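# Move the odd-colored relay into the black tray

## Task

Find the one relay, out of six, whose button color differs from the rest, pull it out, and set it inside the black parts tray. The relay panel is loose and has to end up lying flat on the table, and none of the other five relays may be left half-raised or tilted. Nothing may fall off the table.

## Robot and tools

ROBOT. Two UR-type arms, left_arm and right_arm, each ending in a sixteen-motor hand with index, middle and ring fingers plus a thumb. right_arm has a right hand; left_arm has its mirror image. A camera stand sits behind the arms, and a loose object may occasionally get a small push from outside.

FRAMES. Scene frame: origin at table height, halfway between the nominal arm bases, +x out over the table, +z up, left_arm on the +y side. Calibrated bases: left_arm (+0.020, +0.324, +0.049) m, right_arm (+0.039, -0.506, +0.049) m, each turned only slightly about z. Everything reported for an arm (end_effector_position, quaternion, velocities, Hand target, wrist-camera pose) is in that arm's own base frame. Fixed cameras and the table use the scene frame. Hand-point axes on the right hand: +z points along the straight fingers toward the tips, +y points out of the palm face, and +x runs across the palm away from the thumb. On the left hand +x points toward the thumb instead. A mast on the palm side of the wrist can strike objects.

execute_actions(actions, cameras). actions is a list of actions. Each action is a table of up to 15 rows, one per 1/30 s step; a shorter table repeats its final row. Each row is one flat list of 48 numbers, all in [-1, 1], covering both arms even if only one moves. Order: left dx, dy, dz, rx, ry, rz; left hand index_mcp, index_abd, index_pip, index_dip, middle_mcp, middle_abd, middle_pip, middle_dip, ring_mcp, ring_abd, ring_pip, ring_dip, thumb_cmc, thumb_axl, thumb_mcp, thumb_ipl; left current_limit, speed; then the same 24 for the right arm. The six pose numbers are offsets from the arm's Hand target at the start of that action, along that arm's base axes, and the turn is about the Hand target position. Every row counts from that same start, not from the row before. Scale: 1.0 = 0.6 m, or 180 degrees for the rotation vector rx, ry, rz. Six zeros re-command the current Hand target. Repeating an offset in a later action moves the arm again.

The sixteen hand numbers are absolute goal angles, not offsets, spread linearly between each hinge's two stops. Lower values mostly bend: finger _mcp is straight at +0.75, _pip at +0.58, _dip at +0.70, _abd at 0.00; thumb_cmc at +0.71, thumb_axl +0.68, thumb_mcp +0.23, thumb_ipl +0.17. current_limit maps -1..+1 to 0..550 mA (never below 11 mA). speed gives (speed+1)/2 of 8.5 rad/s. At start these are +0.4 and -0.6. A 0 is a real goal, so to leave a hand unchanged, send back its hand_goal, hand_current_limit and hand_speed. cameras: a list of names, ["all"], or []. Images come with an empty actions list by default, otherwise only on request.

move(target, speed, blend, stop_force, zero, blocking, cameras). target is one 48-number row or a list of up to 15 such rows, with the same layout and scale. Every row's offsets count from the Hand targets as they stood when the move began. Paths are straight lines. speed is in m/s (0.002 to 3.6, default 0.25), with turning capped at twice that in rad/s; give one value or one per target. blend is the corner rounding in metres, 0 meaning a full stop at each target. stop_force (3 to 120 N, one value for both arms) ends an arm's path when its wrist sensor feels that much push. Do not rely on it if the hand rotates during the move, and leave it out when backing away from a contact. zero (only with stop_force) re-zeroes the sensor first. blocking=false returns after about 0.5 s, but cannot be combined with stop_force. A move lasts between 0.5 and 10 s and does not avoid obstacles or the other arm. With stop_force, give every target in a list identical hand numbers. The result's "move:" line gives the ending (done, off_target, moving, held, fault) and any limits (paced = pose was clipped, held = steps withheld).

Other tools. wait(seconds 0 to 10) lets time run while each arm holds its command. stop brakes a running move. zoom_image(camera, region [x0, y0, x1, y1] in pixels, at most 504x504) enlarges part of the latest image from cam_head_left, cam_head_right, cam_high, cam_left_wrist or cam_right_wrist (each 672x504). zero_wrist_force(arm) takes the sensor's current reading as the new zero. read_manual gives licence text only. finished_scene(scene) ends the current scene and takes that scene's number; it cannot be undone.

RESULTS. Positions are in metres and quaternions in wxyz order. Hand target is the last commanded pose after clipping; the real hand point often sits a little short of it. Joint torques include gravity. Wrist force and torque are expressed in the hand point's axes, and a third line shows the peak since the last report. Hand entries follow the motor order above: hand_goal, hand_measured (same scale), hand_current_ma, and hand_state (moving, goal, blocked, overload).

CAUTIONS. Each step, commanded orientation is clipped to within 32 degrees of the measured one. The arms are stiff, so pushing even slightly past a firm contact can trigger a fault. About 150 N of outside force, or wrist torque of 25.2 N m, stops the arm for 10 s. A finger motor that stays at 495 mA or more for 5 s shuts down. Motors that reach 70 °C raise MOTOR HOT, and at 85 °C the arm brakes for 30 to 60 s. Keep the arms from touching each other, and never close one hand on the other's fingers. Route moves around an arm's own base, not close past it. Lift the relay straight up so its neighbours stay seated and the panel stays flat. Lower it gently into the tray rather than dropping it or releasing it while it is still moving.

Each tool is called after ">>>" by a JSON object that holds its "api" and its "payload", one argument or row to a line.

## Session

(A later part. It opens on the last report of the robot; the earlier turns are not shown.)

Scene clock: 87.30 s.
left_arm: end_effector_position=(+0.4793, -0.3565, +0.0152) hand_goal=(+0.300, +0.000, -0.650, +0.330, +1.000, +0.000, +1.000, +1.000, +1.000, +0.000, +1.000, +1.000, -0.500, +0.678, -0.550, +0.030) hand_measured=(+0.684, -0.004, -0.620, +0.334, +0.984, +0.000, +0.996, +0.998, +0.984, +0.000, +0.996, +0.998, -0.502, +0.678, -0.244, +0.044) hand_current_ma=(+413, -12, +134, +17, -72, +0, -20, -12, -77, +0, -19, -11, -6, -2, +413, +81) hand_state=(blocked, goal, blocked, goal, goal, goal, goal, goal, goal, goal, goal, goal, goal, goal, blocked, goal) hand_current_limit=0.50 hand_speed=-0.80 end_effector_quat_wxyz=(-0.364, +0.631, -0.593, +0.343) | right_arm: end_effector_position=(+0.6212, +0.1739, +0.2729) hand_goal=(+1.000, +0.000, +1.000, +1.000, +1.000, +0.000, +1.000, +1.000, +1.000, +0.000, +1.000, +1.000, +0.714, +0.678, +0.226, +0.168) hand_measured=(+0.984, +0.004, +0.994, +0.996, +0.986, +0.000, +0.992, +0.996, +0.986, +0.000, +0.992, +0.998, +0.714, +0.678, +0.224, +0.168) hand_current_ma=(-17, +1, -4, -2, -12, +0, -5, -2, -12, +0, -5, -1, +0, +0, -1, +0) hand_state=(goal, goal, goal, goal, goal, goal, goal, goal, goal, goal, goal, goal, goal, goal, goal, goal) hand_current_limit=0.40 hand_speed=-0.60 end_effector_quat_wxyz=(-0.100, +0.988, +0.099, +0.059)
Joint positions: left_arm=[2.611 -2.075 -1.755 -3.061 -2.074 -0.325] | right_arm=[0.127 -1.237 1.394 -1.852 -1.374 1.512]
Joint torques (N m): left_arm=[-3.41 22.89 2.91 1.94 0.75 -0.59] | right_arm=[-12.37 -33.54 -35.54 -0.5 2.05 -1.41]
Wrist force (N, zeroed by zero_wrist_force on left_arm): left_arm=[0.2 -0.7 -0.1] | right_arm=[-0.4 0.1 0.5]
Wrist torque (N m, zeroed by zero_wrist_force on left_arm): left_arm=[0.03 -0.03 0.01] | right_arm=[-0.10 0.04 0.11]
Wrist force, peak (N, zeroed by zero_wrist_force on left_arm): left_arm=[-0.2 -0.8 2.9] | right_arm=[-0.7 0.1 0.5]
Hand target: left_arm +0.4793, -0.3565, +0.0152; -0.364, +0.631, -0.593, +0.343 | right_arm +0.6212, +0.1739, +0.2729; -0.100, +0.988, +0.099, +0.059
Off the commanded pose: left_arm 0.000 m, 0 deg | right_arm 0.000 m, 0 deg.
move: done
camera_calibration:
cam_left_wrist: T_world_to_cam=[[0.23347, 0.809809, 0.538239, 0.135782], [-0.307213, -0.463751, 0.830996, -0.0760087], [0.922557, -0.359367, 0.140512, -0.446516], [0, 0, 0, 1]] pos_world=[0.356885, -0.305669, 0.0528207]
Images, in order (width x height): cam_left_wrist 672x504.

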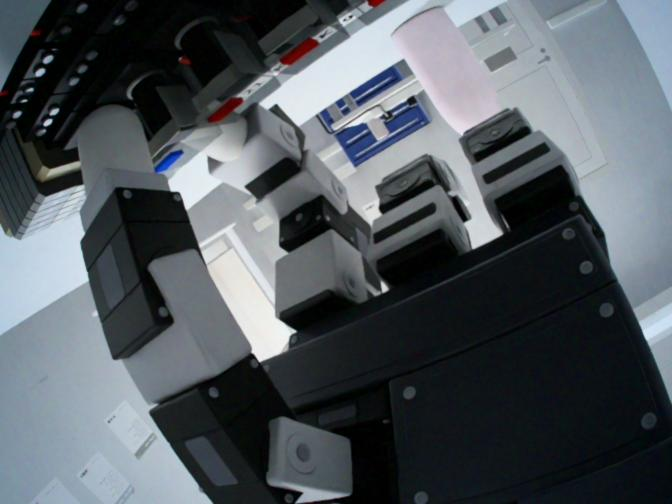

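>>> {"api": "move", "payload": {
  "target": [
    [0,0,0.004,0,0,0, 0.3,0,-0.65,0.33,1,0,1,1,1,0,1,1,-0.5,0.678,-0.55,0.03,1,-0.8, 0,0,0,0,0,0, 1,0,1,1,1,0,1,1,1,0,1,1,0.714,0.678,0.226,0.168,0.4,-0.6],
    [0.008,0,0.006,0,0,0, 0.3,0,-0.65,0.33,1,0,1,1,1,0,1,1,-0.5,0.678,-0.55,0.03,1,-0.8, 0,0,0,0,0,0, 1,0,1,1,1,0,1,1,1,0,1,1,0.714,0.678,0.226,0.168,0.4,-0.6],
    [-0.008,0,0.006,0,0,0, 0.3,0,-0.65,0.33,1,0,1,1,1,0,1,1,-0.5,0.678,-0.55,0.03,1,-0.8, 0,0,0,0,0,0, 1,0,1,1,1,0,1,1,1,0,1,1,0.714,0.678,0.226,0.168,0.4,-0.6],
    [0,0,0.008,0,0,0, 0.3,0,-0.65,0.33,1,0,1,1,1,0,1,1,-0.5,0.678,-0.55,0.03,1,-0.8, 0,0,0,0,0,0, 1,0,1,1,1,0,1,1,1,0,1,1,0.714,0.678,0.226,0.168,0.4,-0.6]
  ],
  "speed": 0.03,
  "blend": 0.001
}}

>>> {"api": "move", "payload": {
  "target": [0,0,0,0,0,0, 0.3,0,-0.65,0.33,1,0,1,1,1,0,1,1,-0.5,0.678,-0.55,0.03,0.3,-0.8, 0,0,0,0,0,0, 1,0,1,1,1,0,1,1,1,0,1,1,0.714,0.678,0.226,0.168,0.4,-0.6],
  "cameras": ["cam_left_wrist"],
  "speed": 0.08
}}

>>> {"api": "zoom_image", "payload": {
  "camera": "cam_left_wrist",
  "region": [60, 30, 300, 210]
}}

Scene clock: 89.67 s.
left_arm: end_effector_position=(+0.4792, -0.3565, +0.0200) hand_goal=(+0.300, +0.000, -0.650, +0.330, +1.000, +0.000, +1.000, +1.000, +1.000, +0.000, +1.000, +1.000, -0.500, +0.678, -0.550, +0.030) hand_measured=(+0.666, -0.002, -0.594, +0.352, +0.984, +0.000, +0.996, +0.998, +0.984, +0.000, +0.996, +0.998, -0.504, +0.676, -0.274, +0.074) hand_current_ma=(+550, -8, +261, +101, -72, +0, -20, -12, -77, +0, -19, -11, -15, -6, +550, +283) hand_state=(blocked, goal, blocked, blocked, goal, goal, goal, goal, goal, goal, goal, goal, goal, goal, blocked, blocked) hand_current_limit=1.00 hand_speed=-0.80 end_effector_quat_wxyz=(-0.364, +0.631, -0.593, +0.343) | right_arm: end_effector_position=(+0.6212, +0.1739, +0.2729) hand_goal=(+1.000, +0.000, +1.000, +1.000, +1.000, +0.000, +1.000, +1.000, +1.000, +0.000, +1.000, +1.000, +0.714, +0.678, +0.226, +0.168) hand_measured=(+0.984, +0.004, +0.994, +0.996, +0.986, +0.000, +0.992, +0.996, +0.986, +0.000, +0.992, +0.998, +0.714, +0.678, +0.224, +0.168) hand_current_ma=(-17, +1, -4, -2, -12, +0, -5, -2, -12, +0, -5, -1, +0, +0, -1, +0) hand_state=(goal, goal, goal, goal, goal, goal, goal, goal, goal, goal, goal, goal, goal, goal, goal, goal) hand_current_limit=0.40 hand_speed=-0.60 end_effector_quat_wxyz=(-0.100, +0.988, +0.099, +0.059)
Joint positions: left_arm=[2.611 -2.068 -1.751 -3.072 -2.074 -0.325] | right_arm=[0.127 -1.237 1.394 -1.852 -1.374 1.512]
Joint torques (N m): left_arm=[12.21 26.71 29.56 -1.26 0.59 1.38] | right_arm=[-12.38 -32.67 -35.83 -0.36 1.91 -1.43]
Wrist force (N, zeroed by zero_wrist_force on left_arm): left_arm=[-0.1 6.5 -1.9] | right_arm=[-0.2 -0.1 0.6]
Wrist torque (N m, zeroed by zero_wrist_force on left_arm): left_arm=[0.04 0.03 0.12] | right_arm=[-0.13 0.01 0.12]
Wrist force, peak (N, zeroed by zero_wrist_force on left_arm): left_arm=[0.5 7.0 0.0] | right_arm=[-0.6 0.0 0.4]
Hand target: left_arm +0.4793, -0.3565, +0.0200; -0.364, +0.631, -0.593, +0.343 | right_arm +0.6212, +0.1739, +0.2729; -0.100, +0.988, +0.099, +0.059
Off the commanded pose: left_arm 0.000 m, 0 deg | right_arm 0.000 m, 0 deg.
move: done; blend cut to 0 m at target 1

Scene clock: 90.17 s.
left_arm: end_effector_position=(+0.4793, -0.3565, +0.0200) hand_goal=(+0.300, +0.000, -0.650, +0.330, +1.000, +0.000, +1.000, +1.000, +1.000, +0.000, +1.000, +1.000, -0.500, +0.678, -0.550, +0.030) hand_measured=(+0.664, -0.002, -0.594, +0.352, +0.984, +0.000, +0.996, +0.998, +0.984, +0.000, +0.996, +0.998, -0.504, +0.676, -0.264, +0.074) hand_current_ma=(+357, -8, +261, +101, -72, +0, -20, -12, -77, +0, -19, -11, -15, -7, +357, +283) hand_state=(blocked, goal, blocked, blocked, goal, goal, goal, goal, goal, goal, goal, goal, goal, goal, blocked, blocked) hand_current_limit=0.30 hand_speed=-0.80 end_effector_quat_wxyz=(-0.364, +0.631, -0.593, +0.343) | right_arm: end_effector_position=(+0.6212, +0.1739, +0.2729) hand_goal=(+1.000, +0.000, +1.000, +1.000, +1.000, +0.000, +1.000, +1.000, +1.000, +0.000, +1.000, +1.000, +0.714, +0.678, +0.226, +0.168) hand_measured=(+0.984, +0.004, +0.994, +0.996, +0.986, +0.000, +0.992, +0.996, +0.986, +0.000, +0.992, +0.998, +0.714, +0.678, +0.224, +0.168) hand_current_ma=(-17, +1, -4, -2, -12, +0, -5, -2, -12, +0, -5, -1, +0, +0, -1, +0) hand_state=(goal, goal, goal, goal, goal, goal, goal, goal, goal, goal, goal, goal, goal, goal, goal, goal) hand_current_limit=0.40 hand_speed=-0.60 end_effector_quat_wxyz=(-0.100, +0.988, +0.099, +0.059)
Joint positions: left_arm=[2.611 -2.068 -1.751 -3.072 -2.074 -0.325] | right_arm=[0.127 -1.237 1.394 -1.852 -1.374 1.512]
Joint torques (N m): left_arm=[10.47 25.75 28.6 -2.03 0.81 1.55] | right_arm=[-13.04 -33.26 -35.42 -0.47 1.87 -1.36]
Wrist force (N, zeroed by zero_wrist_force on left_arm): left_arm=[-0.3 3.5 -0.8] | right_arm=[-0.2 0.0 0.4]
Wrist torque (N m, zeroed by zero_wrist_force on left_arm): left_arm=[-0.02 0.02 0.07] | right_arm=[-0.09 0.02 0.12]
Wrist force, peak (N, zeroed by zero_wrist_force on left_arm): left_arm=[0.0 4.7 -1.0] | right_arm=[-0.5 0.0 0.4]
Hand target: left_arm +0.4793, -0.3565, +0.0200; -0.364, +0.631, -0.593, +0.343 | right_arm +0.6212, +0.1739, +0.2729; -0.100, +0.988, +0.099, +0.059
Off the commanded pose: left_arm 0.000 m, 0 deg | right_arm 0.000 m, 0 deg.
move: done
camera_calibration:
cam_left_wrist: T_world_to_cam=[[0.233462, 0.809798, 0.538258, 0.133197], [-0.307218, -0.46377, 0.830984, -0.0800006], [0.922558, -0.359366, 0.140512, -0.447191], [0, 0, 0, 1]] pos_world=[0.356885, -0.305669, 0.0576206]
Images, in order (width x height): cam_left_wrist 672x504.

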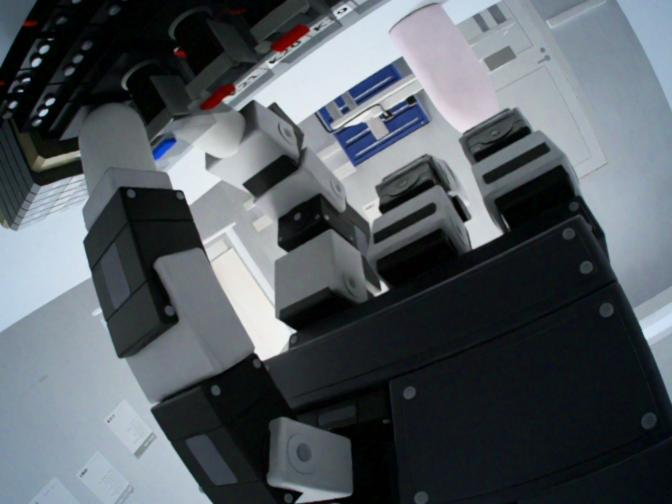

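Scaled by 2.100 from the camera's 672x504 image, which has a finer 960x720 frame.

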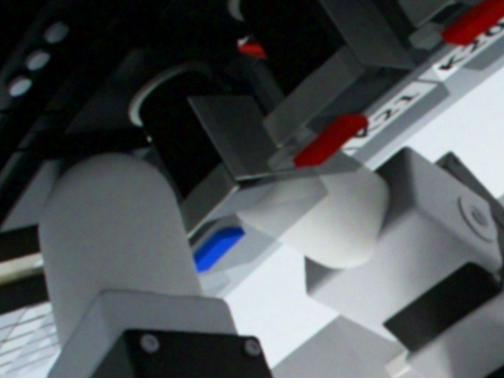

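>>> {"api": "move", "payload": {
  "target": [0,0,0,0,0,0, 0.863,0,-0.679,0.362,1,0,1,1,1,0,1,1,-0.5,0.678,-0.1,0.059,0.4,-0.6, 0,0,0,0,0,0, 1,0,1,1,1,0,1,1,1,0,1,1,0.714,0.678,0.226,0.168,0.4,-0.6],
  "speed": 0.08
}}

>>> {"api": "move", "payload": {
  "target": [
    [0,0,0.2,0,0,0, 0.863,0,-0.679,0.362,1,0,1,1,1,0,1,1,-0.5,0.678,-0.1,0.059,0.4,-0.6, 0,0,0,0,0,0, 1,0,1,1,1,0,1,1,1,0,1,1,0.714,0.678,0.226,0.168,0.4,-0.6],
    [0,0.5,0.3,0,0,0, 0.863,0,-0.679,0.362,1,0,1,1,1,0,1,1,-0.5,0.678,-0.1,0.059,0.4,-0.6, 0,-0.1,0.05,0,0,0, 1,0,1,1,1,0,1,1,1,0,1,1,0.714,0.678,0.226,0.168,0.4,-0.6]
  ],
  "cameras": ["cam_high","cam_head_right","cam_right_wrist","cam_left_wrist"],
  "blend": 0.02
}}

Scene clock: 95.47 s.
left_arm: end_effector_position=(+0.4793, -0.3565, +0.0200) hand_goal=(+0.864, +0.000, -0.678, +0.362, +1.000, +0.000, +1.000, +1.000, +1.000, +0.000, +1.000, +1.000, -0.500, +0.678, -0.100, +0.060) hand_measured=(+0.848, -0.002, -0.674, +0.364, +0.984, +0.000, +0.996, +0.998, +0.984, +0.000, +0.996, +0.998, -0.504, +0.676, -0.102, +0.062) hand_current_ma=(-81, -8, +19, +13, -72, +0, -20, -12, -77, +0, -19, -11, -15, -7, -9, +13) hand_state=(goal, goal, goal, goal, goal, goal, goal, goal, goal, goal, goal, goal, goal, goal, goal, goal) hand_current_limit=0.40 hand_speed=-0.60 end_effector_quat_wxyz=(-0.364, +0.631, -0.593, +0.343) | right_arm: end_effector_position=(+0.6212, +0.1739, +0.2729) hand_goal=(+1.000, +0.000, +1.000, +1.000, +1.000, +0.000, +1.000, +1.000, +1.000, +0.000, +1.000, +1.000, +0.714, +0.678, +0.226, +0.168) hand_measured=(+0.984, +0.004, +0.994, +0.996, +0.986, +0.000, +0.992, +0.996, +0.986, +0.000, +0.992, +0.998, +0.714, +0.678, +0.224, +0.168) hand_current_ma=(-17, +1, -4, -2, -12, +0, -5, -2, -12, +0, -5, -1, +0, +0, -1, +0) hand_state=(goal, goal, goal, goal, goal, goal, goal, goal, goal, goal, goal, goal, goal, goal, goal, goal) hand_current_limit=0.40 hand_speed=-0.60 end_effector_quat_wxyz=(-0.100, +0.988, +0.099, +0.059)
Joint positions: left_arm=[2.611 -2.068 -1.751 -3.072 -2.074 -0.325] | right_arm=[0.127 -1.237 1.394 -1.852 -1.374 1.512]
Joint torques (N m): left_arm=[7.71 25.11 24.42 -2.07 0.61 1.52] | right_arm=[-12.43 -32.4 -35.61 -0.56 1.92 -1.37]
Wrist force (N, zeroed by zero_wrist_force on left_arm): left_arm=[-0.1 2.1 1.0] | right_arm=[-0.5 0.0 0.2]
Wrist torque (N m, zeroed by zero_wrist_force on left_arm): left_arm=[0.01 -0.02 0.05] | right_arm=[-0.08 0.06 0.10]
Wrist force, peak (N, zeroed by zero_wrist_force on left_arm): left_arm=[-0.2 3.9 -0.9] | right_arm=[-0.7 -0.1 0.6]
Hand target: left_arm +0.4793, -0.3565, +0.0200; -0.364, +0.631, -0.593, +0.343 | right_arm +0.6212, +0.1739, +0.2729; -0.100, +0.988, +0.099, +0.059
Off the commanded pose: left_arm 0.000 m, 0 deg | right_arm 0.000 m, 0 deg.
move: done

Scene clock: 98.07 s.
left_arm: end_effector_position=(+0.4793, -0.0566, +0.2000) hand_goal=(+0.864, +0.000, -0.678, +0.362, +1.000, +0.000, +1.000, +1.000, +1.000, +0.000, +1.000, +1.000, -0.500, +0.678, -0.100, +0.060) hand_measured=(+0.848, -0.002, -0.674, +0.364, +0.984, +0.000, +0.996, +0.998, +0.984, +0.000, +0.996, +0.998, -0.502, +0.676, -0.102, +0.062) hand_current_ma=(-78, -8, +18, +12, -72, +0, -20, -12, -77, +0, -19, -11, -12, -7, -9, +12) hand_state=(goal, goal, goal, goal, goal, goal, goal, goal, goal, goal, goal, goal, goal, goal, goal, goal) hand_current_limit=0.40 hand_speed=-0.60 end_effector_quat_wxyz=(-0.364, +0.631, -0.593, +0.343) | right_arm: end_effector_position=(+0.6212, +0.1139, +0.3029) hand_goal=(+1.000, +0.000, +1.000, +1.000, +1.000, +0.000, +1.000, +1.000, +1.000, +0.000, +1.000, +1.000, +0.714, +0.678, +0.226, +0.168) hand_measured=(+0.984, +0.004, +0.994, +0.996, +0.986, +0.000, +0.992, +0.996, +0.986, +0.000, +0.992, +0.998, +0.714, +0.678, +0.224, +0.168) hand_current_ma=(-17, +1, -4, -2, -12, +0, -5, -2, -12, +0, -5, -1, +0, +0, -1, +0) hand_state=(goal, goal, goal, goal, goal, goal, goal, goal, goal, goal, goal, goal, goal, goal, goal, goal) hand_current_limit=0.40 hand_speed=-0.60 end_effector_quat_wxyz=(-0.100, +0.988, +0.099, +0.059)
Joint positions: left_arm=[3.431 -1.503 -1.929 -3.387 -1.373 0.115] | right_arm=[0.03 -1.289 1.381 -1.768 -1.363 1.413]
Joint torques (N m): left_arm=[9.55 29.18 31.34 -2.34 2.11 1.72] | right_arm=[-12.62 -46.13 -36.07 -0.51 2.07 -1.62]
Wrist force (N, zeroed by zero_wrist_force on left_arm): left_arm=[-0.1 2.3 1.1] | right_arm=[-0.3 -0.2 0.4]
Wrist torque (N m, zeroed by zero_wrist_force on left_arm): left_arm=[0.02 -0.01 0.04] | right_arm=[-0.12 0.04 0.10]
Wrist force, peak (N, zeroed by zero_wrist_force on left_arm): left_arm=[0.1 3.4 1.8] | right_arm=[-0.6 0.0 0.4]
Hand target: left_arm +0.4793, -0.0565, +0.2000; -0.364, +0.631, -0.593, +0.343 | right_arm +0.6212, +0.1139, +0.3029; -0.100, +0.988, +0.099, +0.059
Off the commanded pose: left_arm 0.000 m, 0 deg | right_arm 0.000 m, 0 deg.
move: done
camera_calibration:
cam_left_wrist: T_world_to_cam=[[0.233352, 0.809777, 0.538338, -0.206527], [-0.307201, -0.463876, 0.830931, -0.0904872], [0.922591, -0.359277, 0.140518, -0.364722], [0, 0, 0, 1]] pos_world=[0.356885, -0.00576996, 0.23762]
cam_right_wrist: T_world_to_cam=[[-0.604951, -0.773566, -0.188757, 0.548604], [-0.608841, 0.296599, 0.73576, 0.0783566], [-0.513174, 0.560022, -0.650407, 0.582259], [0, 0, 0, 1]] pos_world=[0.678385, 0.0750633, 0.424606]
Images, in order (width x height): cam_head_right 672x504, cam_high 672x504, cam_left_wrist 672x504, cam_right_wrist 672x504.

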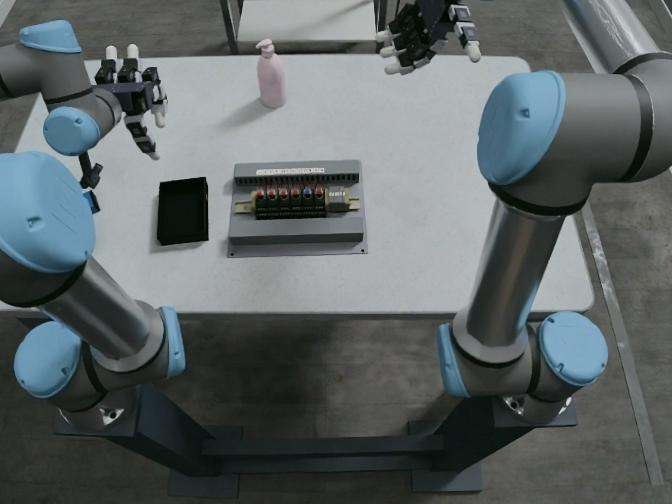

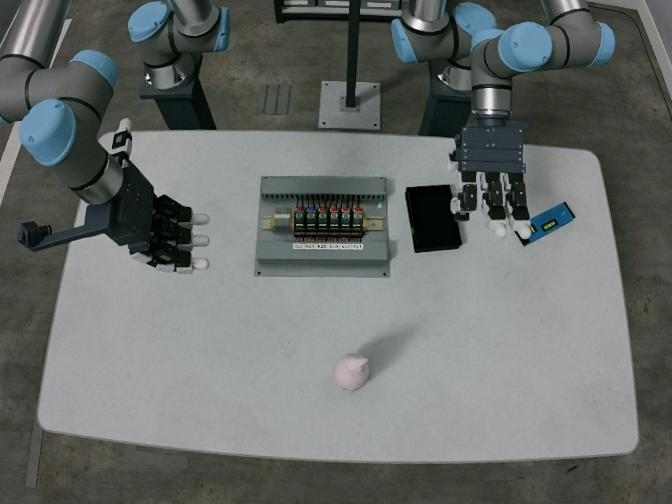

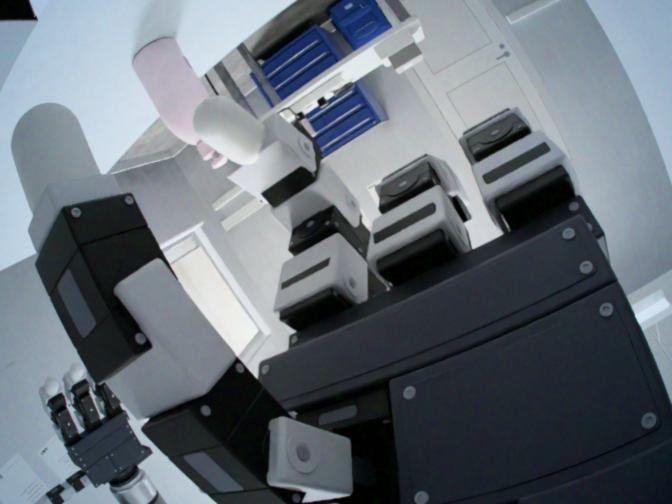

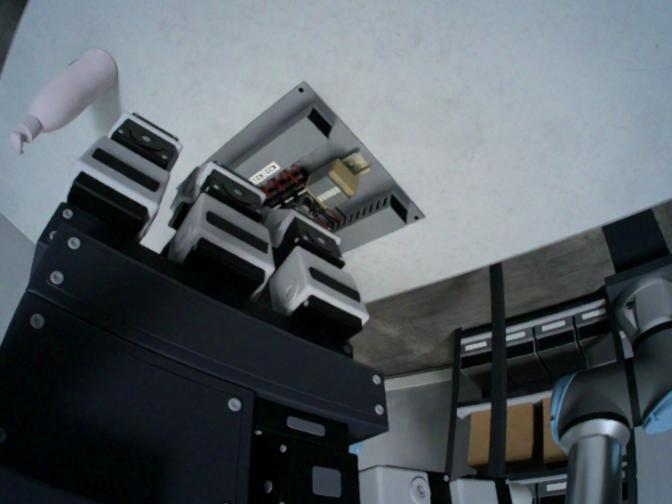

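>>> {"api": "move", "payload": {
  "target": [
    [0,0,0,0,0,0, 0.863,0,-0.679,0.362,1,0,1,1,1,0,1,1,-0.5,0.678,-0.1,0.059,0.4,-0.6, -0.282,0.31,-0.088,0.3217,0.0783,-0.0169, 0.7534,0.22,-0.737,0.986,0.7534,-0.22,-0.737,0.986,1,-0.3,1,1,0.714,0.678,0.226,0.168,0.4,-0.6]
  ],
  "cameras": ["all"]
}}

Scene clock: 101.33 s.
left_arm: end_effector_position=(+0.4793, -0.0565, +0.2000) hand_goal=(+0.864, +0.000, -0.678, +0.362, +1.000, +0.000, +1.000, +1.000, +1.000, +0.000, +1.000, +1.000, -0.500, +0.678, -0.100, +0.060) hand_measured=(+0.848, -0.002, -0.674, +0.364, +0.984, +0.000, +0.996, +0.998, +0.984, +0.000, +0.996, +0.998, -0.502, +0.676, -0.102, +0.062) hand_current_ma=(-78, -8, +18, +12, -72, +0, -20, -12, -77, +0, -19, -11, -12, -7, -9, +12) hand_state=(goal, goal, goal, goal, goal, goal, goal, goal, goal, goal, goal, goal, goal, goal, goal, goal) hand_current_limit=0.40 hand_speed=-0.60 end_effector_quat_wxyz=(-0.364, +0.631, -0.593, +0.343) | right_arm: end_effector_position=(+0.4521, +0.2999, +0.2501) hand_goal=(+0.754, +0.220, -0.736, +0.986, +0.754, -0.220, -0.736, +0.986, +1.000, -0.300, +1.000, +1.000, +0.714, +0.678, +0.226, +0.168) hand_measured=(+0.750, +0.216, -0.732, +0.988, +0.750, -0.216, -0.732, +0.988, +0.986, -0.296, +0.992, +0.998, +0.708, +0.678, +0.224, +0.168) hand_current_ma=(-2, -1, +1, +1, -2, +1, +2, +1, -12, +1, -5, -1, -3, +0, -1, +0) hand_state=(goal, goal, goal, goal, goal, goal, goal, goal, goal, goal, goal, goal, goal, goal, goal, goal) hand_current_limit=0.40 hand_speed=-0.60 end_effector_quat_wxyz=(-0.574, +0.819, +0.020, -0.015)
Joint positions: left_arm=[3.431 -1.503 -1.929 -3.387 -1.373 0.115] | right_arm=[-0.039 -1.518 1.923 -1.732 -0.359 1.312]
Joint torques (N m): left_arm=[9.04 28.53 30.62 -2.23 1.71 1.56] | right_arm=[12.53 -33.58 -11.13 -0.1 3.36 -1.81]
Wrist force (N, zeroed by zero_wrist_force on left_arm): left_arm=[0.1 2.1 1.0] | right_arm=[-0.6 1.2 -1.2]
Wrist torque (N m, zeroed by zero_wrist_force on left_arm): left_arm=[0.00 -0.05 0.07] | right_arm=[0.19 0.03 -0.07]
Wrist force, peak (N, zeroed by zero_wrist_force on left_arm): left_arm=[-0.1 2.5 1.1] | right_arm=[-0.5 1.3 -1.2]
Hand target: left_arm +0.4793, -0.0565, +0.2000; -0.364, +0.631, -0.593, +0.343 | right_arm +0.4520, +0.2999, +0.2501; -0.574, +0.818, +0.020, -0.015
Off the commanded pose: left_arm 0.000 m, 0 deg | right_arm 0.000 m, 0 deg.
move: done
camera_calibration:
cam_left_wrist: T_world_to_cam=[[0.23347, 0.809809, 0.538239, -0.206628], [-0.307213, -0.463751, 0.830996, -0.0904514], [0.922557, -0.359367, 0.140512, -0.364673], [0, 0, 0, 1]] pos_world=[0.356885, -0.00566942, 0.237621]
cam_right_wrist: T_world_to_cam=[[-0.743114, -0.294861, -0.600698, 0.60217], [-0.412668, -0.504729, 0.758258, 0.104964], [-0.52677, 0.811361, 0.253391, 0.061837], [0, 0, 0, 1]] pos_world=[0.52337, 0.180363, 0.266464]

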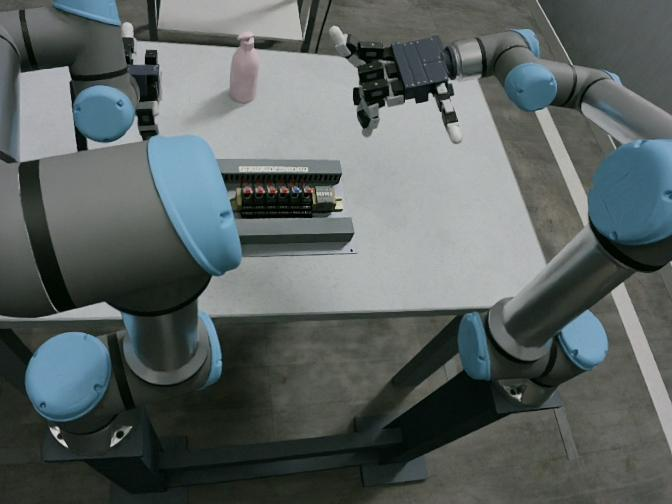

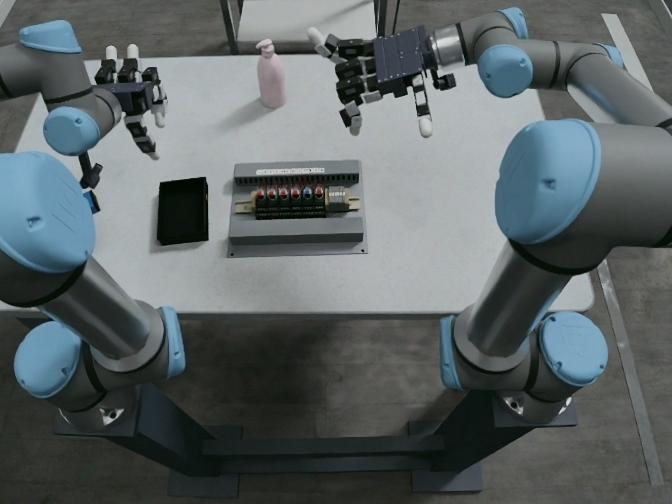

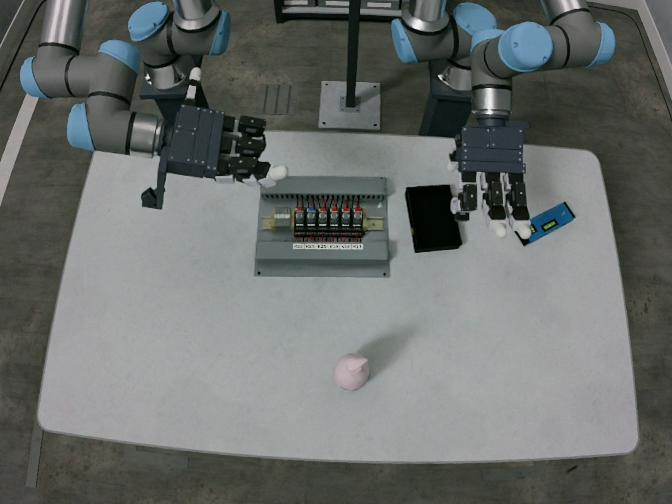

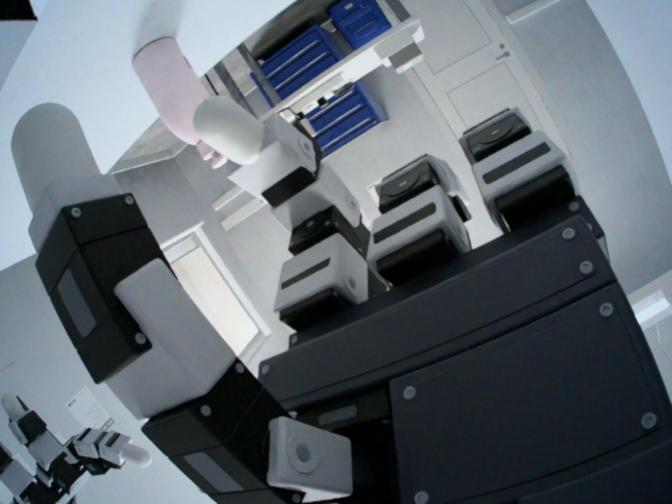

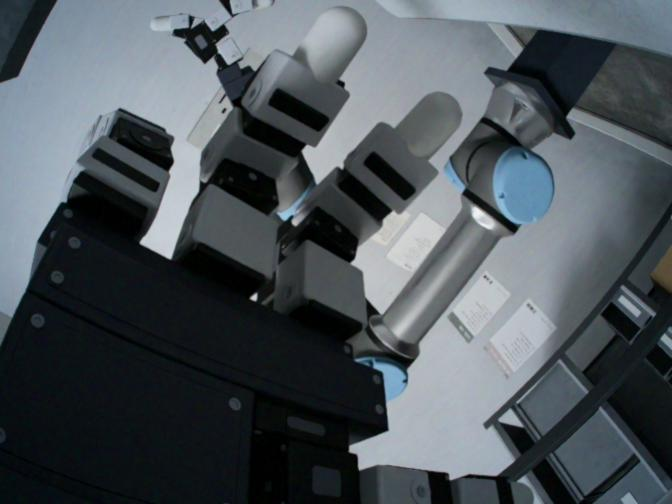

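>>> {"api": "move", "payload": {
  "target": [
    [0,0,0,0,0,0, 0.863,0,-0.679,0.362,1,0,1,1,1,0,1,1,-0.5,0.678,-0.1,0.059,0.4,-0.6, 0,0.158,-0.175,0,0,0, 0.7534,0.22,-0.737,0.986,0.7534,-0.22,-0.737,0.986,1,-0.3,1,1,0.714,0.678,0.226,0.168,0.4,-0.6]
  ],
  "cameras": ["cam_high","cam_right_wrist"],
  "speed": 0.15
}}

>>> {"api": "zoom_image", "payload": {
  "camera": "cam_high",
  "region": [200, 130, 400, 290]
}}

Scene clock: 103.57 s.
left_arm: end_effector_position=(+0.4793, -0.0565, +0.2000) hand_goal=(+0.864, +0.000, -0.678, +0.362, +1.000, +0.000, +1.000, +1.000, +1.000, +0.000, +1.000, +1.000, -0.500, +0.678, -0.100, +0.060) hand_measured=(+0.848, -0.002, -0.674, +0.364, +0.984, +0.000, +0.996, +0.998, +0.984, +0.000, +0.996, +0.998, -0.502, +0.676, -0.102, +0.062) hand_current_ma=(-78, -8, +18, +12, -72, +0, -20, -12, -77, +0, -19, -11, -12, -7, -9, +12) hand_state=(goal, goal, goal, goal, goal, goal, goal, goal, goal, goal, goal, goal, goal, goal, goal, goal) hand_current_limit=0.40 hand_speed=-0.60 end_effector_quat_wxyz=(-0.364, +0.631, -0.593, +0.343) | right_arm: end_effector_position=(+0.4520, +0.3947, +0.1451) hand_goal=(+0.754, +0.220, -0.736, +0.986, +0.754, -0.220, -0.736, +0.986, +1.000, -0.300, +1.000, +1.000, +0.714, +0.678, +0.226, +0.168) hand_measured=(+0.750, +0.216, -0.732, +0.988, +0.750, -0.216, -0.732, +0.988, +0.986, -0.296, +0.992, +0.998, +0.708, +0.678, +0.224, +0.168) hand_current_ma=(-3, -1, +1, +1, -2, +1, +1, +1, -12, +1, -4, -1, -3, +0, -1, +0) hand_state=(goal, goal, goal, goal, goal, goal, goal, goal, goal, goal, goal, goal, goal, goal, goal, goal) hand_current_limit=0.40 hand_speed=-0.60 end_effector_quat_wxyz=(-0.574, +0.818, +0.021, -0.015)
Joint positions: left_arm=[3.431 -1.503 -1.929 -3.387 -1.373 0.115] | right_arm=[0.152 -1.222 2.036 -2.656 -0.361 1.86]
Joint torques (N m): left_arm=[9.18 28.91 30.24 -2.08 1.77 1.63] | right_arm=[13.14 -26.05 -7.98 -4.62 0.24 1.44]
Wrist force (N, zeroed by zero_wrist_force on left_arm): left_arm=[0.0 2.2 1.0] | right_arm=[-0.6 0.9 -1.1]
Wrist torque (N m, zeroed by zero_wrist_force on left_arm): left_arm=[0.02 -0.03 0.05] | right_arm=[0.16 0.01 -0.29]
Wrist force, peak (N, zeroed by zero_wrist_force on left_arm): left_arm=[0.1 2.5 1.1] | right_arm=[-0.6 0.7 -1.8]
Hand target: left_arm +0.4793, -0.0565, +0.2000; -0.364, +0.631, -0.593, +0.343 | right_arm +0.4520, +0.3947, +0.1451; -0.574, +0.818, +0.020, -0.015
Off the commanded pose: left_arm 0.000 m, 0 deg | right_arm 0.000 m, 0 deg.
move: done
camera_calibration:
cam_right_wrist: T_world_to_cam=[[-0.743095, -0.294941, -0.600682, 0.566955], [-0.412329, -0.505185, 0.758138, 0.232484], [-0.527062, 0.811047, 0.253788, 0.011593], [0, 0, 0, 1]] pos_world=[0.523272, 0.275263, 0.161363]
Images, in order (width x height): cam_high 672x504, cam_right_wrist 672x504.

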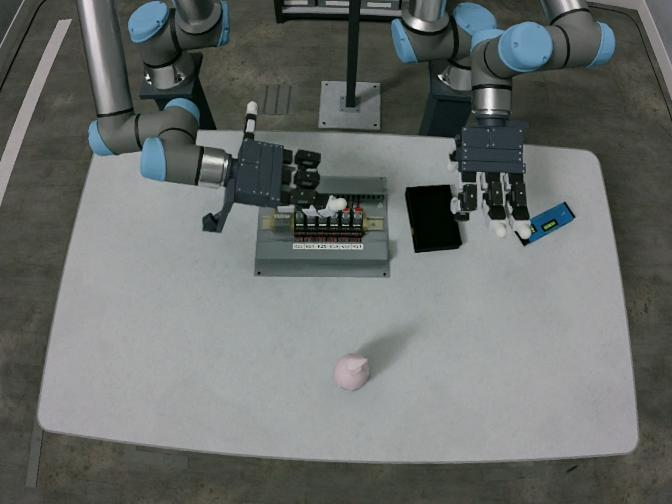

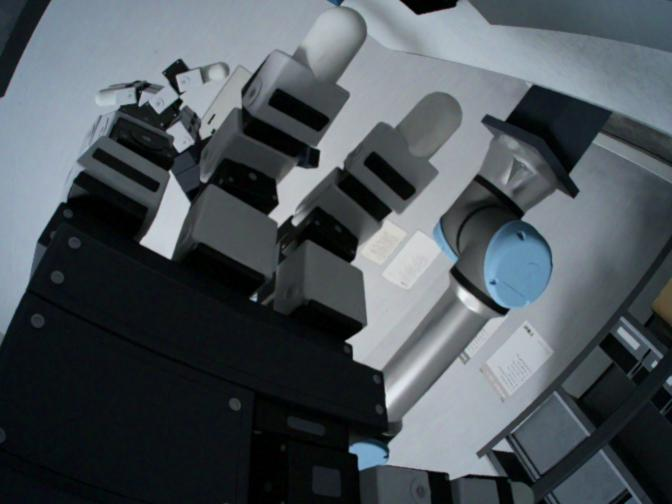

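Scaled by 2.520 from the camera's 672x504 image, which has a finer 960x720 frame.

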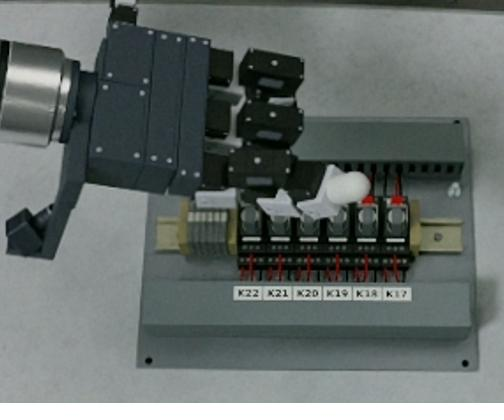

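>>> {"api": "move", "payload": {
  "target": [
    [0,0,0,0,0,0, 0.863,0,-0.679,0.362,1,0,1,1,1,0,1,1,-0.5,0.678,-0.1,0.059,0.4,-0.6, 0,0,-0.0833,0,0,0, 0.7534,0.22,-0.737,0.986,0.7534,-0.22,-0.737,0.986,1,-0.3,1,1,0.714,0.678,0.226,0.168,0.4,-0.6]
  ],
  "cameras": ["cam_high","cam_right_wrist"],
  "speed": 0.1
}}

>>> {"api": "zoom_image", "payload": {
  "camera": "cam_right_wrist",
  "region": [240, 0, 560, 200]
}}

Scene clock: 105.43 s.
left_arm: end_effector_position=(+0.4793, -0.0565, +0.2000) hand_goal=(+0.864, +0.000, -0.678, +0.362, +1.000, +0.000, +1.000, +1.000, +1.000, +0.000, +1.000, +1.000, -0.500, +0.678, -0.100, +0.060) hand_measured=(+0.848, -0.002, -0.674, +0.364, +0.984, +0.000, +0.996, +0.998, +0.984, +0.000, +0.996, +0.998, -0.502, +0.676, -0.102, +0.062) hand_current_ma=(-78, -8, +18, +12, -72, +0, -20, -12, -77, +0, -19, -11, -12, -7, -9, +12) hand_state=(goal, goal, goal, goal, goal, goal, goal, goal, goal, goal, goal, goal, goal, goal, goal, goal) hand_current_limit=0.40 hand_speed=-0.60 end_effector_quat_wxyz=(-0.364, +0.631, -0.593, +0.343) | right_arm: end_effector_position=(+0.4521, +0.3947, +0.0952) hand_goal=(+0.754, +0.220, -0.736, +0.986, +0.754, -0.220, -0.736, +0.986, +1.000, -0.300, +1.000, +1.000, +0.714, +0.678, +0.226, +0.168) hand_measured=(+0.750, +0.216, -0.732, +0.988, +0.750, -0.216, -0.732, +0.988, +0.986, -0.296, +0.992, +0.998, +0.708, +0.678, +0.224, +0.168) hand_current_ma=(-3, -1, +1, +1, -2, +1, +1, +1, -12, +1, -4, -1, -3, +0, -1, +0) hand_state=(goal, goal, goal, goal, goal, goal, goal, goal, goal, goal, goal, goal, goal, goal, goal, goal) hand_current_limit=0.40 hand_speed=-0.60 end_effector_quat_wxyz=(-0.574, +0.818, +0.020, -0.015)
Joint positions: left_arm=[3.431 -1.503 -1.929 -3.387 -1.373 0.115] | right_arm=[0.152 -1.119 2.066 -2.789 -0.361 1.861]
Joint torques (N m): left_arm=[10.74 28.81 28.95 -2.14 1.76 1.53] | right_arm=[12.26 -27.08 -4.59 -4.98 0.34 1.17]
Wrist force (N, zeroed by zero_wrist_force on left_arm): left_arm=[0.1 2.2 1.1] | right_arm=[-0.6 1.4 -1.0]
Wrist torque (N m, zeroed by zero_wrist_force on left_arm): left_arm=[0.00 -0.04 0.06] | right_arm=[0.21 0.02 -0.27]
Wrist force, peak (N, zeroed by zero_wrist_force on left_arm): left_arm=[-0.2 2.5 1.2] | right_arm=[-0.8 1.6 -0.9]
Hand target: left_arm +0.4793, -0.0565, +0.2000; -0.364, +0.631, -0.593, +0.343 | right_arm +0.4520, +0.3947, +0.0951; -0.574, +0.818, +0.020, -0.015
Off the commanded pose: left_arm 0.000 m, 0 deg | right_arm 0.000 m, 0 deg.
move: done
camera_calibration:
cam_right_wrist: T_world_to_cam=[[-0.743163, -0.294701, -0.600717, 0.536953], [-0.412577, -0.504976, 0.758142, 0.270385], [-0.526773, 0.811265, 0.253692, 0.0240567], [0, 0, 0, 1]] pos_world=[0.523271, 0.275262, 0.111463]
Images, in order (width x height): cam_high 672x504, cam_right_wrist 672x504.

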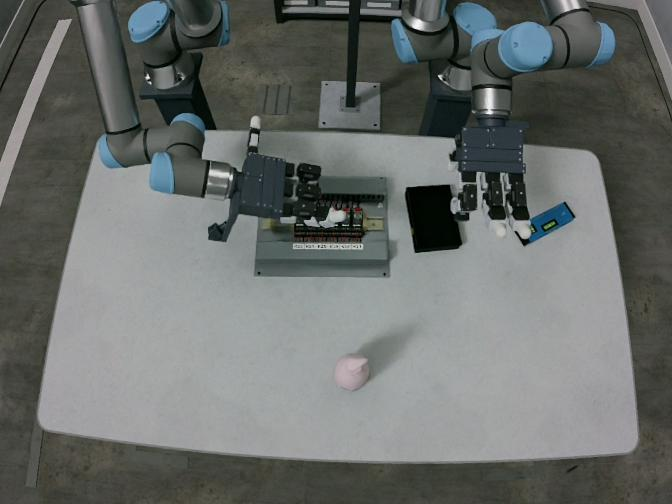

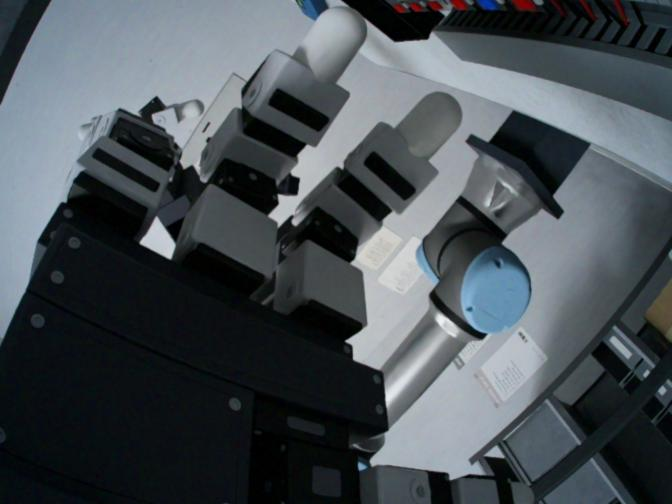

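Scaled by 1.575 from the camera's 672x504 image, which has a finer 960x720 frame.

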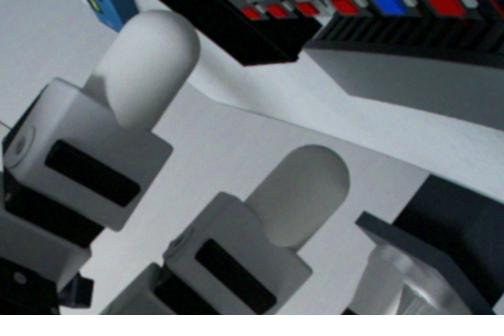

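>>> {"api": "move", "payload": {
  "target": [
    [0,0,0,0,0,0, 0.863,0,-0.679,0.362,1,0,1,1,1,0,1,1,-0.5,0.678,-0.1,0.059,0.4,-0.6, 0,0,-0.0417,0,0,0, 0.7534,0.22,-0.737,0.986,0.7534,-0.22,-0.737,0.986,1,-0.3,1,1,0.714,0.678,0.226,0.168,0.4,-0.6]
  ],
  "cameras": ["cam_right_wrist"],
  "speed": 0.1
}}

>>> {"api": "zoom_image", "payload": {
  "camera": "cam_right_wrist",
  "region": [240, 0, 560, 200]
}}

Scene clock: 107.00 s.
left_arm: end_effector_position=(+0.4793, -0.0565, +0.2000) hand_goal=(+0.864, +0.000, -0.678, +0.362, +1.000, +0.000, +1.000, +1.000, +1.000, +0.000, +1.000, +1.000, -0.500, +0.678, -0.100, +0.060) hand_measured=(+0.848, -0.002, -0.674, +0.364, +0.984, +0.000, +0.996, +0.998, +0.984, +0.000, +0.996, +0.998, -0.502, +0.676, -0.102, +0.062) hand_current_ma=(-78, -8, +18, +12, -72, +0, -20, -12, -77, +0, -19, -11, -12, -7, -9, +12) hand_state=(goal, goal, goal, goal, goal, goal, goal, goal, goal, goal, goal, goal, goal, goal, goal, goal) hand_current_limit=0.40 hand_speed=-0.60 end_effector_quat_wxyz=(-0.364, +0.631, -0.593, +0.343) | right_arm: end_effector_position=(+0.4520, +0.3947, +0.0702) hand_goal=(+0.754, +0.220, -0.736, +0.986, +0.754, -0.220, -0.736, +0.986, +1.000, -0.300, +1.000, +1.000, +0.714, +0.678, +0.226, +0.168) hand_measured=(+0.750, +0.216, -0.732, +0.988, +0.750, -0.216, -0.732, +0.988, +0.986, -0.296, +0.992, +0.998, +0.708, +0.678, +0.224, +0.168) hand_current_ma=(-3, -1, +1, +1, -2, +1, +1, +1, -12, +1, -4, -1, -3, +0, -1, +0) hand_state=(goal, goal, goal, goal, goal, goal, goal, goal, goal, goal, goal, goal, goal, goal, goal, goal) hand_current_limit=0.40 hand_speed=-0.60 end_effector_quat_wxyz=(-0.574, +0.819, +0.020, -0.015)
Joint positions: left_arm=[3.431 -1.503 -1.929 -3.387 -1.373 0.115] | right_arm=[0.152 -1.064 2.075 -2.854 -0.362 1.861]
Joint torques (N m): left_arm=[10.24 28.12 28.56 -2.11 1.71 1.55] | right_arm=[-4.61 -31.24 -3.27 -4.76 2.77 1.06]
Wrist force (N, zeroed by zero_wrist_force on left_arm): left_arm=[0.1 2.1 1.1] | right_arm=[-0.6 1.1 -1.1]
Wrist torque (N m, zeroed by zero_wrist_force on left_arm): left_arm=[-0.01 -0.04 0.07] | right_arm=[0.18 0.02 -0.28]
Wrist force, peak (N, zeroed by zero_wrist_force on left_arm): left_arm=[-0.3 2.5 0.9] | right_arm=[-0.7 1.5 -1.1]
Hand target: left_arm +0.4793, -0.0565, +0.2000; -0.364, +0.631, -0.593, +0.343 | right_arm +0.4520, +0.3947, +0.0701; -0.574, +0.818, +0.020, -0.015
Off the commanded pose: left_arm 0.000 m, 0 deg | right_arm 0.000 m, 0 deg.
move: done
camera_calibration:
cam_right_wrist: T_world_to_cam=[[-0.743108, -0.294785, -0.600743, 0.521932], [-0.412529, -0.50505, 0.758119, 0.289336], [-0.526888, 0.811188, 0.253699, 0.0304796], [0, 0, 0, 1]] pos_world=[0.523271, 0.275263, 0.0864631]
Images, in order (width x height): cam_right_wrist 672x504.

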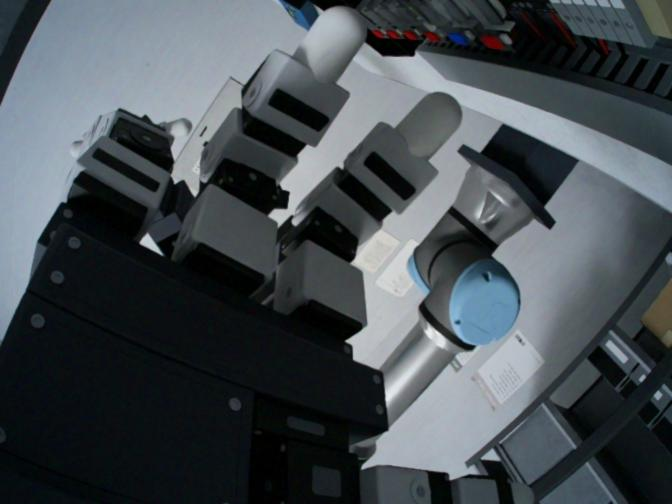

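Scaled by 1.575 from the camera's 672x504 image, which has a finer 960x720 frame.

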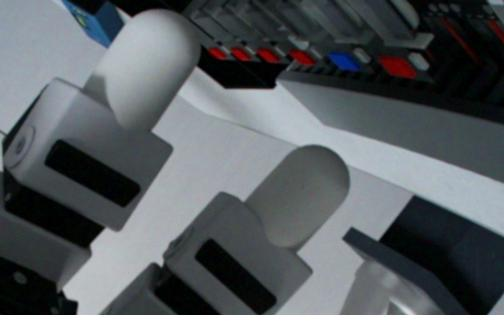

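>>> {"api": "move", "payload": {
  "target": [
    [0,0,0,0,0,0, 0.863,0,-0.679,0.362,1,0,1,1,1,0,1,1,-0.5,0.678,-0.1,0.059,0.4,-0.6, -0.005,-0.0047,-0.035,0,0,0, 0.7534,0.24,-0.737,0.986,0.7534,-0.24,-0.737,0.986,1,-0.3,1,1,0.714,0.678,0.226,0.168,0.4,-0.6]
  ],
  "cameras": ["cam_right_wrist"],
  "speed": 0.08
}}

>>> {"api": "zoom_image", "payload": {
  "camera": "cam_right_wrist",
  "region": [240, 0, 560, 200]
}}

Scene clock: 112.87 s.
left_arm: end_effector_position=(+0.4793, -0.0565, +0.2000) hand_goal=(+0.864, +0.000, -0.678, +0.362, +1.000, +0.000, +1.000, +1.000, +1.000, +0.000, +1.000, +1.000, -0.500, +0.678, -0.100, +0.060) hand_measured=(+0.848, -0.002, -0.674, +0.364, +0.984, +0.000, +0.996, +0.998, +0.984, +0.000, +0.996, +0.998, -0.502, +0.676, -0.102, +0.062) hand_current_ma=(-78, -8, +18, +12, -72, +0, -20, -12, -77, +0, -19, -11, -12, -7, -9, +12) hand_state=(goal, goal, goal, goal, goal, goal, goal, goal, goal, goal, goal, goal, goal, goal, goal, goal) hand_current_limit=0.40 hand_speed=-0.60 end_effector_quat_wxyz=(-0.364, +0.631, -0.593, +0.343) | right_arm: end_effector_position=(+0.4490, +0.3919, +0.0492) hand_goal=(+0.754, +0.240, -0.736, +0.986, +0.754, -0.240, -0.736, +0.986, +1.000, -0.300, +1.000, +1.000, +0.714, +0.678, +0.226, +0.168) hand_measured=(+0.750, +0.236, -0.732, +0.988, +0.750, -0.236, -0.732, +0.988, +0.986, -0.296, +0.992, +0.998, +0.708, +0.678, +0.224, +0.168) hand_current_ma=(-3, -1, +1, +1, -2, +1, +1, +1, -12, +1, -4, -1, -3, +0, -1, +0) hand_state=(goal, goal, goal, goal, goal, goal, goal, goal, goal, goal, goal, goal, goal, goal, goal, goal) hand_current_limit=0.40 hand_speed=-0.60 end_effector_quat_wxyz=(-0.574, +0.818, +0.020, -0.015)
Joint positions: left_arm=[3.431 -1.503 -1.929 -3.387 -1.373 0.115] | right_arm=[0.148 -1.023 2.091 -2.899 -0.36 1.849]
Joint torques (N m): left_arm=[10.11 29.06 27.95 -2.18 1.64 1.62] | right_arm=[-12.81 -31.09 -3.05 -4.78 3.3 -0.95]
Wrist force (N, zeroed by zero_wrist_force on left_arm): left_arm=[-0.1 2.0 1.2] | right_arm=[-0.3 1.2 -1.0]
Wrist torque (N m, zeroed by zero_wrist_force on left_arm): left_arm=[-0.02 -0.02 0.05] | right_arm=[0.18 0.00 -0.03]
Wrist force, peak (N, zeroed by zero_wrist_force on left_arm): left_arm=[0.2 2.3 1.3] | right_arm=[-0.6 1.3 -1.3]
Hand target: left_arm +0.4793, -0.0565, +0.2000; -0.364, +0.631, -0.593, +0.343 | right_arm +0.4490, +0.3919, +0.0491; -0.574, +0.818, +0.020, -0.015
Off the commanded pose: left_arm 0.000 m, 0 deg | right_arm 0.000 m, 0 deg.
move: done
camera_calibration:
cam_right_wrist: T_world_to_cam=[[-0.743083, -0.294755, -0.600789, 0.506244], [-0.412574, -0.505067, 0.758083, 0.302635], [-0.526888, 0.811188, 0.253699, 0.036498], [0, 0, 0, 1]] pos_world=[0.520271, 0.272463, 0.0654631]
Images, in order (width x height): cam_right_wrist 672x504.

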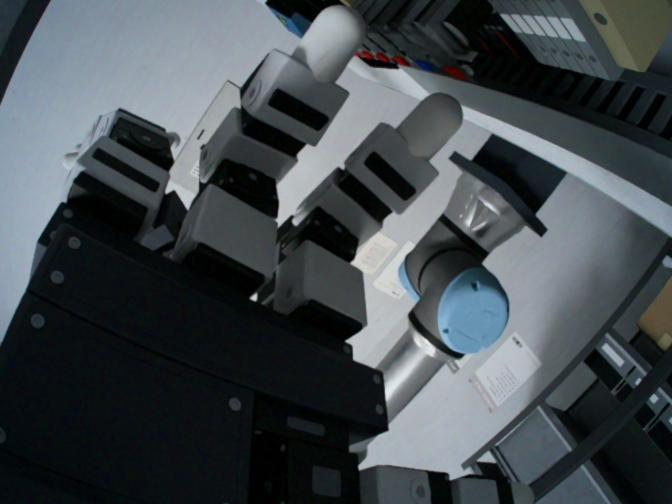

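Scaled by 1.575 from the camera's 672x504 image, which has a finer 960x720 frame.

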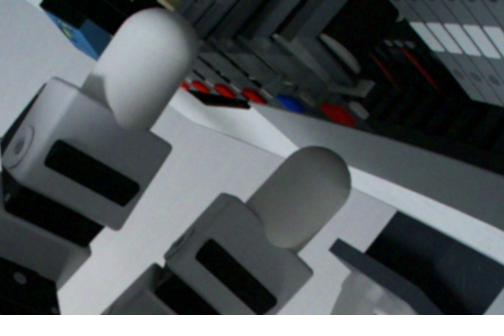

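>>> {"api": "move", "payload": {
  "target": [
    [0,0,0,0,0,0, 0.863,0,-0.679,0.362,1,0,1,1,1,0,1,1,-0.5,0.678,-0.1,0.059,0.4,-0.6, 0,0,-0.025,0,0,0, 0.7534,0.24,-0.737,0.986,0.7534,-0.24,-0.737,0.986,1,-0.3,1,1,0.714,0.678,0.226,0.168,0.4,-0.6]
  ],
  "cameras": ["cam_right_wrist"],
  "speed": 0.04,
  "stop_force": 5
}}

>>> {"api": "zoom_image", "payload": {
  "camera": "cam_right_wrist",
  "region": [240, 0, 560, 200]
}}

Scene clock: 114.90 s.
left_arm: end_effector_position=(+0.4793, -0.0565, +0.2000) hand_goal=(+0.864, +0.000, -0.678, +0.362, +1.000, +0.000, +1.000, +1.000, +1.000, +0.000, +1.000, +1.000, -0.500, +0.678, -0.100, +0.060) hand_measured=(+0.848, -0.002, -0.674, +0.364, +0.984, +0.000, +0.996, +0.998, +0.984, +0.000, +0.996, +0.998, -0.502, +0.676, -0.102, +0.062) hand_current_ma=(-78, -8, +18, +12, -72, +0, -20, -12, -77, +0, -19, -11, -12, -7, -9, +12) hand_state=(goal, goal, goal, goal, goal, goal, goal, goal, goal, goal, goal, goal, goal, goal, goal, goal) hand_current_limit=0.40 hand_speed=-0.60 end_effector_quat_wxyz=(-0.364, +0.631, -0.593, +0.343) | right_arm: end_effector_position=(+0.4491, +0.3919, +0.0341) hand_goal=(+0.754, +0.240, -0.736, +0.986, +0.754, -0.240, -0.736, +0.986, +1.000, -0.300, +1.000, +1.000, +0.714, +0.678, +0.226, +0.168) hand_measured=(+0.750, +0.236, -0.732, +0.988, +0.750, -0.236, -0.732, +0.988, +0.986, -0.296, +0.992, +0.998, +0.708, +0.678, +0.224, +0.168) hand_current_ma=(-3, -1, +1, +1, -2, +1, +1, +1, -12, +1, -4, -1, -3, +0, -1, +0) hand_state=(goal, goal, goal, goal, goal, goal, goal, goal, goal, goal, goal, goal, goal, goal, goal, goal) hand_current_limit=0.40 hand_speed=-0.60 end_effector_quat_wxyz=(-0.574, +0.818, +0.020, -0.015)
Joint positions: left_arm=[3.431 -1.503 -1.929 -3.387 -1.373 0.115] | right_arm=[0.148 -0.987 2.093 -2.936 -0.36 1.849]
Joint torques (N m): left_arm=[10.11 28.22 26.99 -2.15 1.74 1.5] | right_arm=[5.01 -30.48 -3.43 -4.81 1.2 1.11]
Wrist force (N, zeroed by zero_wrist_force on left_arm): left_arm=[0.0 2.3 0.8] | right_arm=[-0.7 0.9 -0.8]
Wrist torque (N m, zeroed by zero_wrist_force on left_arm): left_arm=[0.05 -0.04 0.06] | right_arm=[0.12 0.03 -0.19]
Wrist force, peak (N, zeroed by zero_wrist_force on left_arm): left_arm=[-0.1 2.4 1.2] | right_arm=[-0.6 1.3 -0.9]
Hand target: left_arm +0.4793, -0.0565, +0.2000; -0.364, +0.631, -0.593, +0.343 | right_arm +0.4490, +0.3919, +0.0341; -0.574, +0.818, +0.020, -0.015
Off the commanded pose: left_arm 0.000 m, 0 deg | right_arm 0.000 m, 0 deg.
move: done
camera_calibration:
cam_right_wrist: T_world_to_cam=[[-0.743138, -0.294671, -0.600762, 0.497176], [-0.412622, -0.504993, 0.758106, 0.314086], [-0.526773, 0.811265, 0.253692, 0.0402486], [0, 0, 0, 1]] pos_world=[0.52027, 0.272462, 0.0503631]
Images, in order (width x height): cam_right_wrist 672x504.

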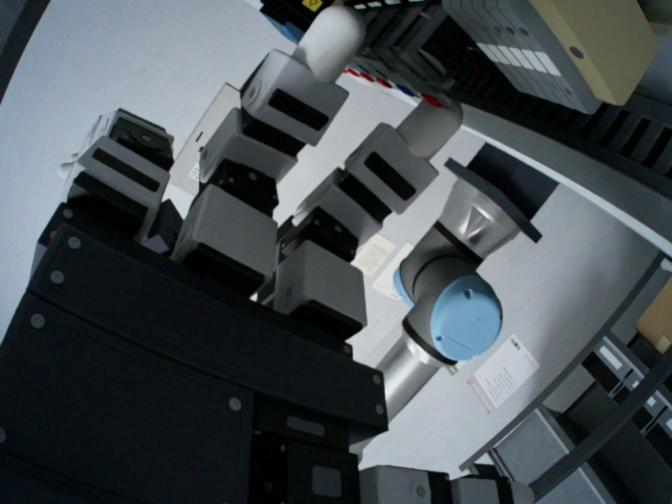

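Scaled by 1.575 from the camera's 672x504 image, which has a finer 960x720 frame.

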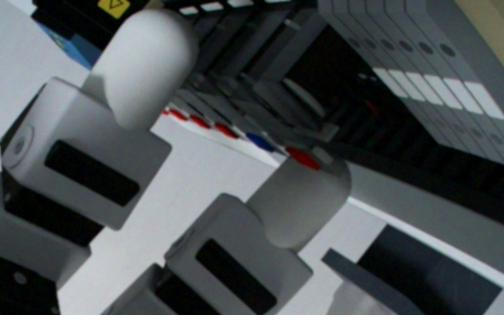

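>>> {"api": "zoom_image", "payload": {
  "camera": "cam_right_wrist",
  "region": [330, 0, 500, 170]
}}

Scaled by 2.965 from the camera's 672x504 image, which has a finer 960x720 frame.

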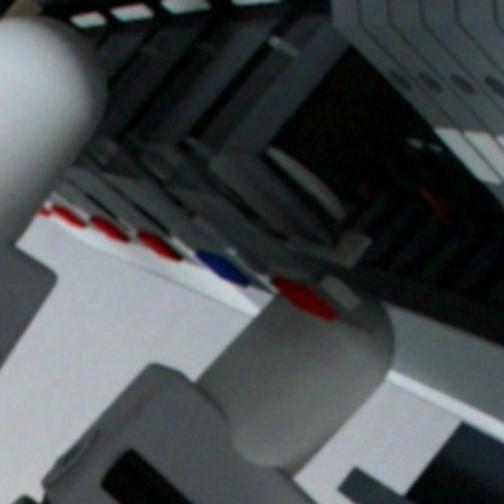

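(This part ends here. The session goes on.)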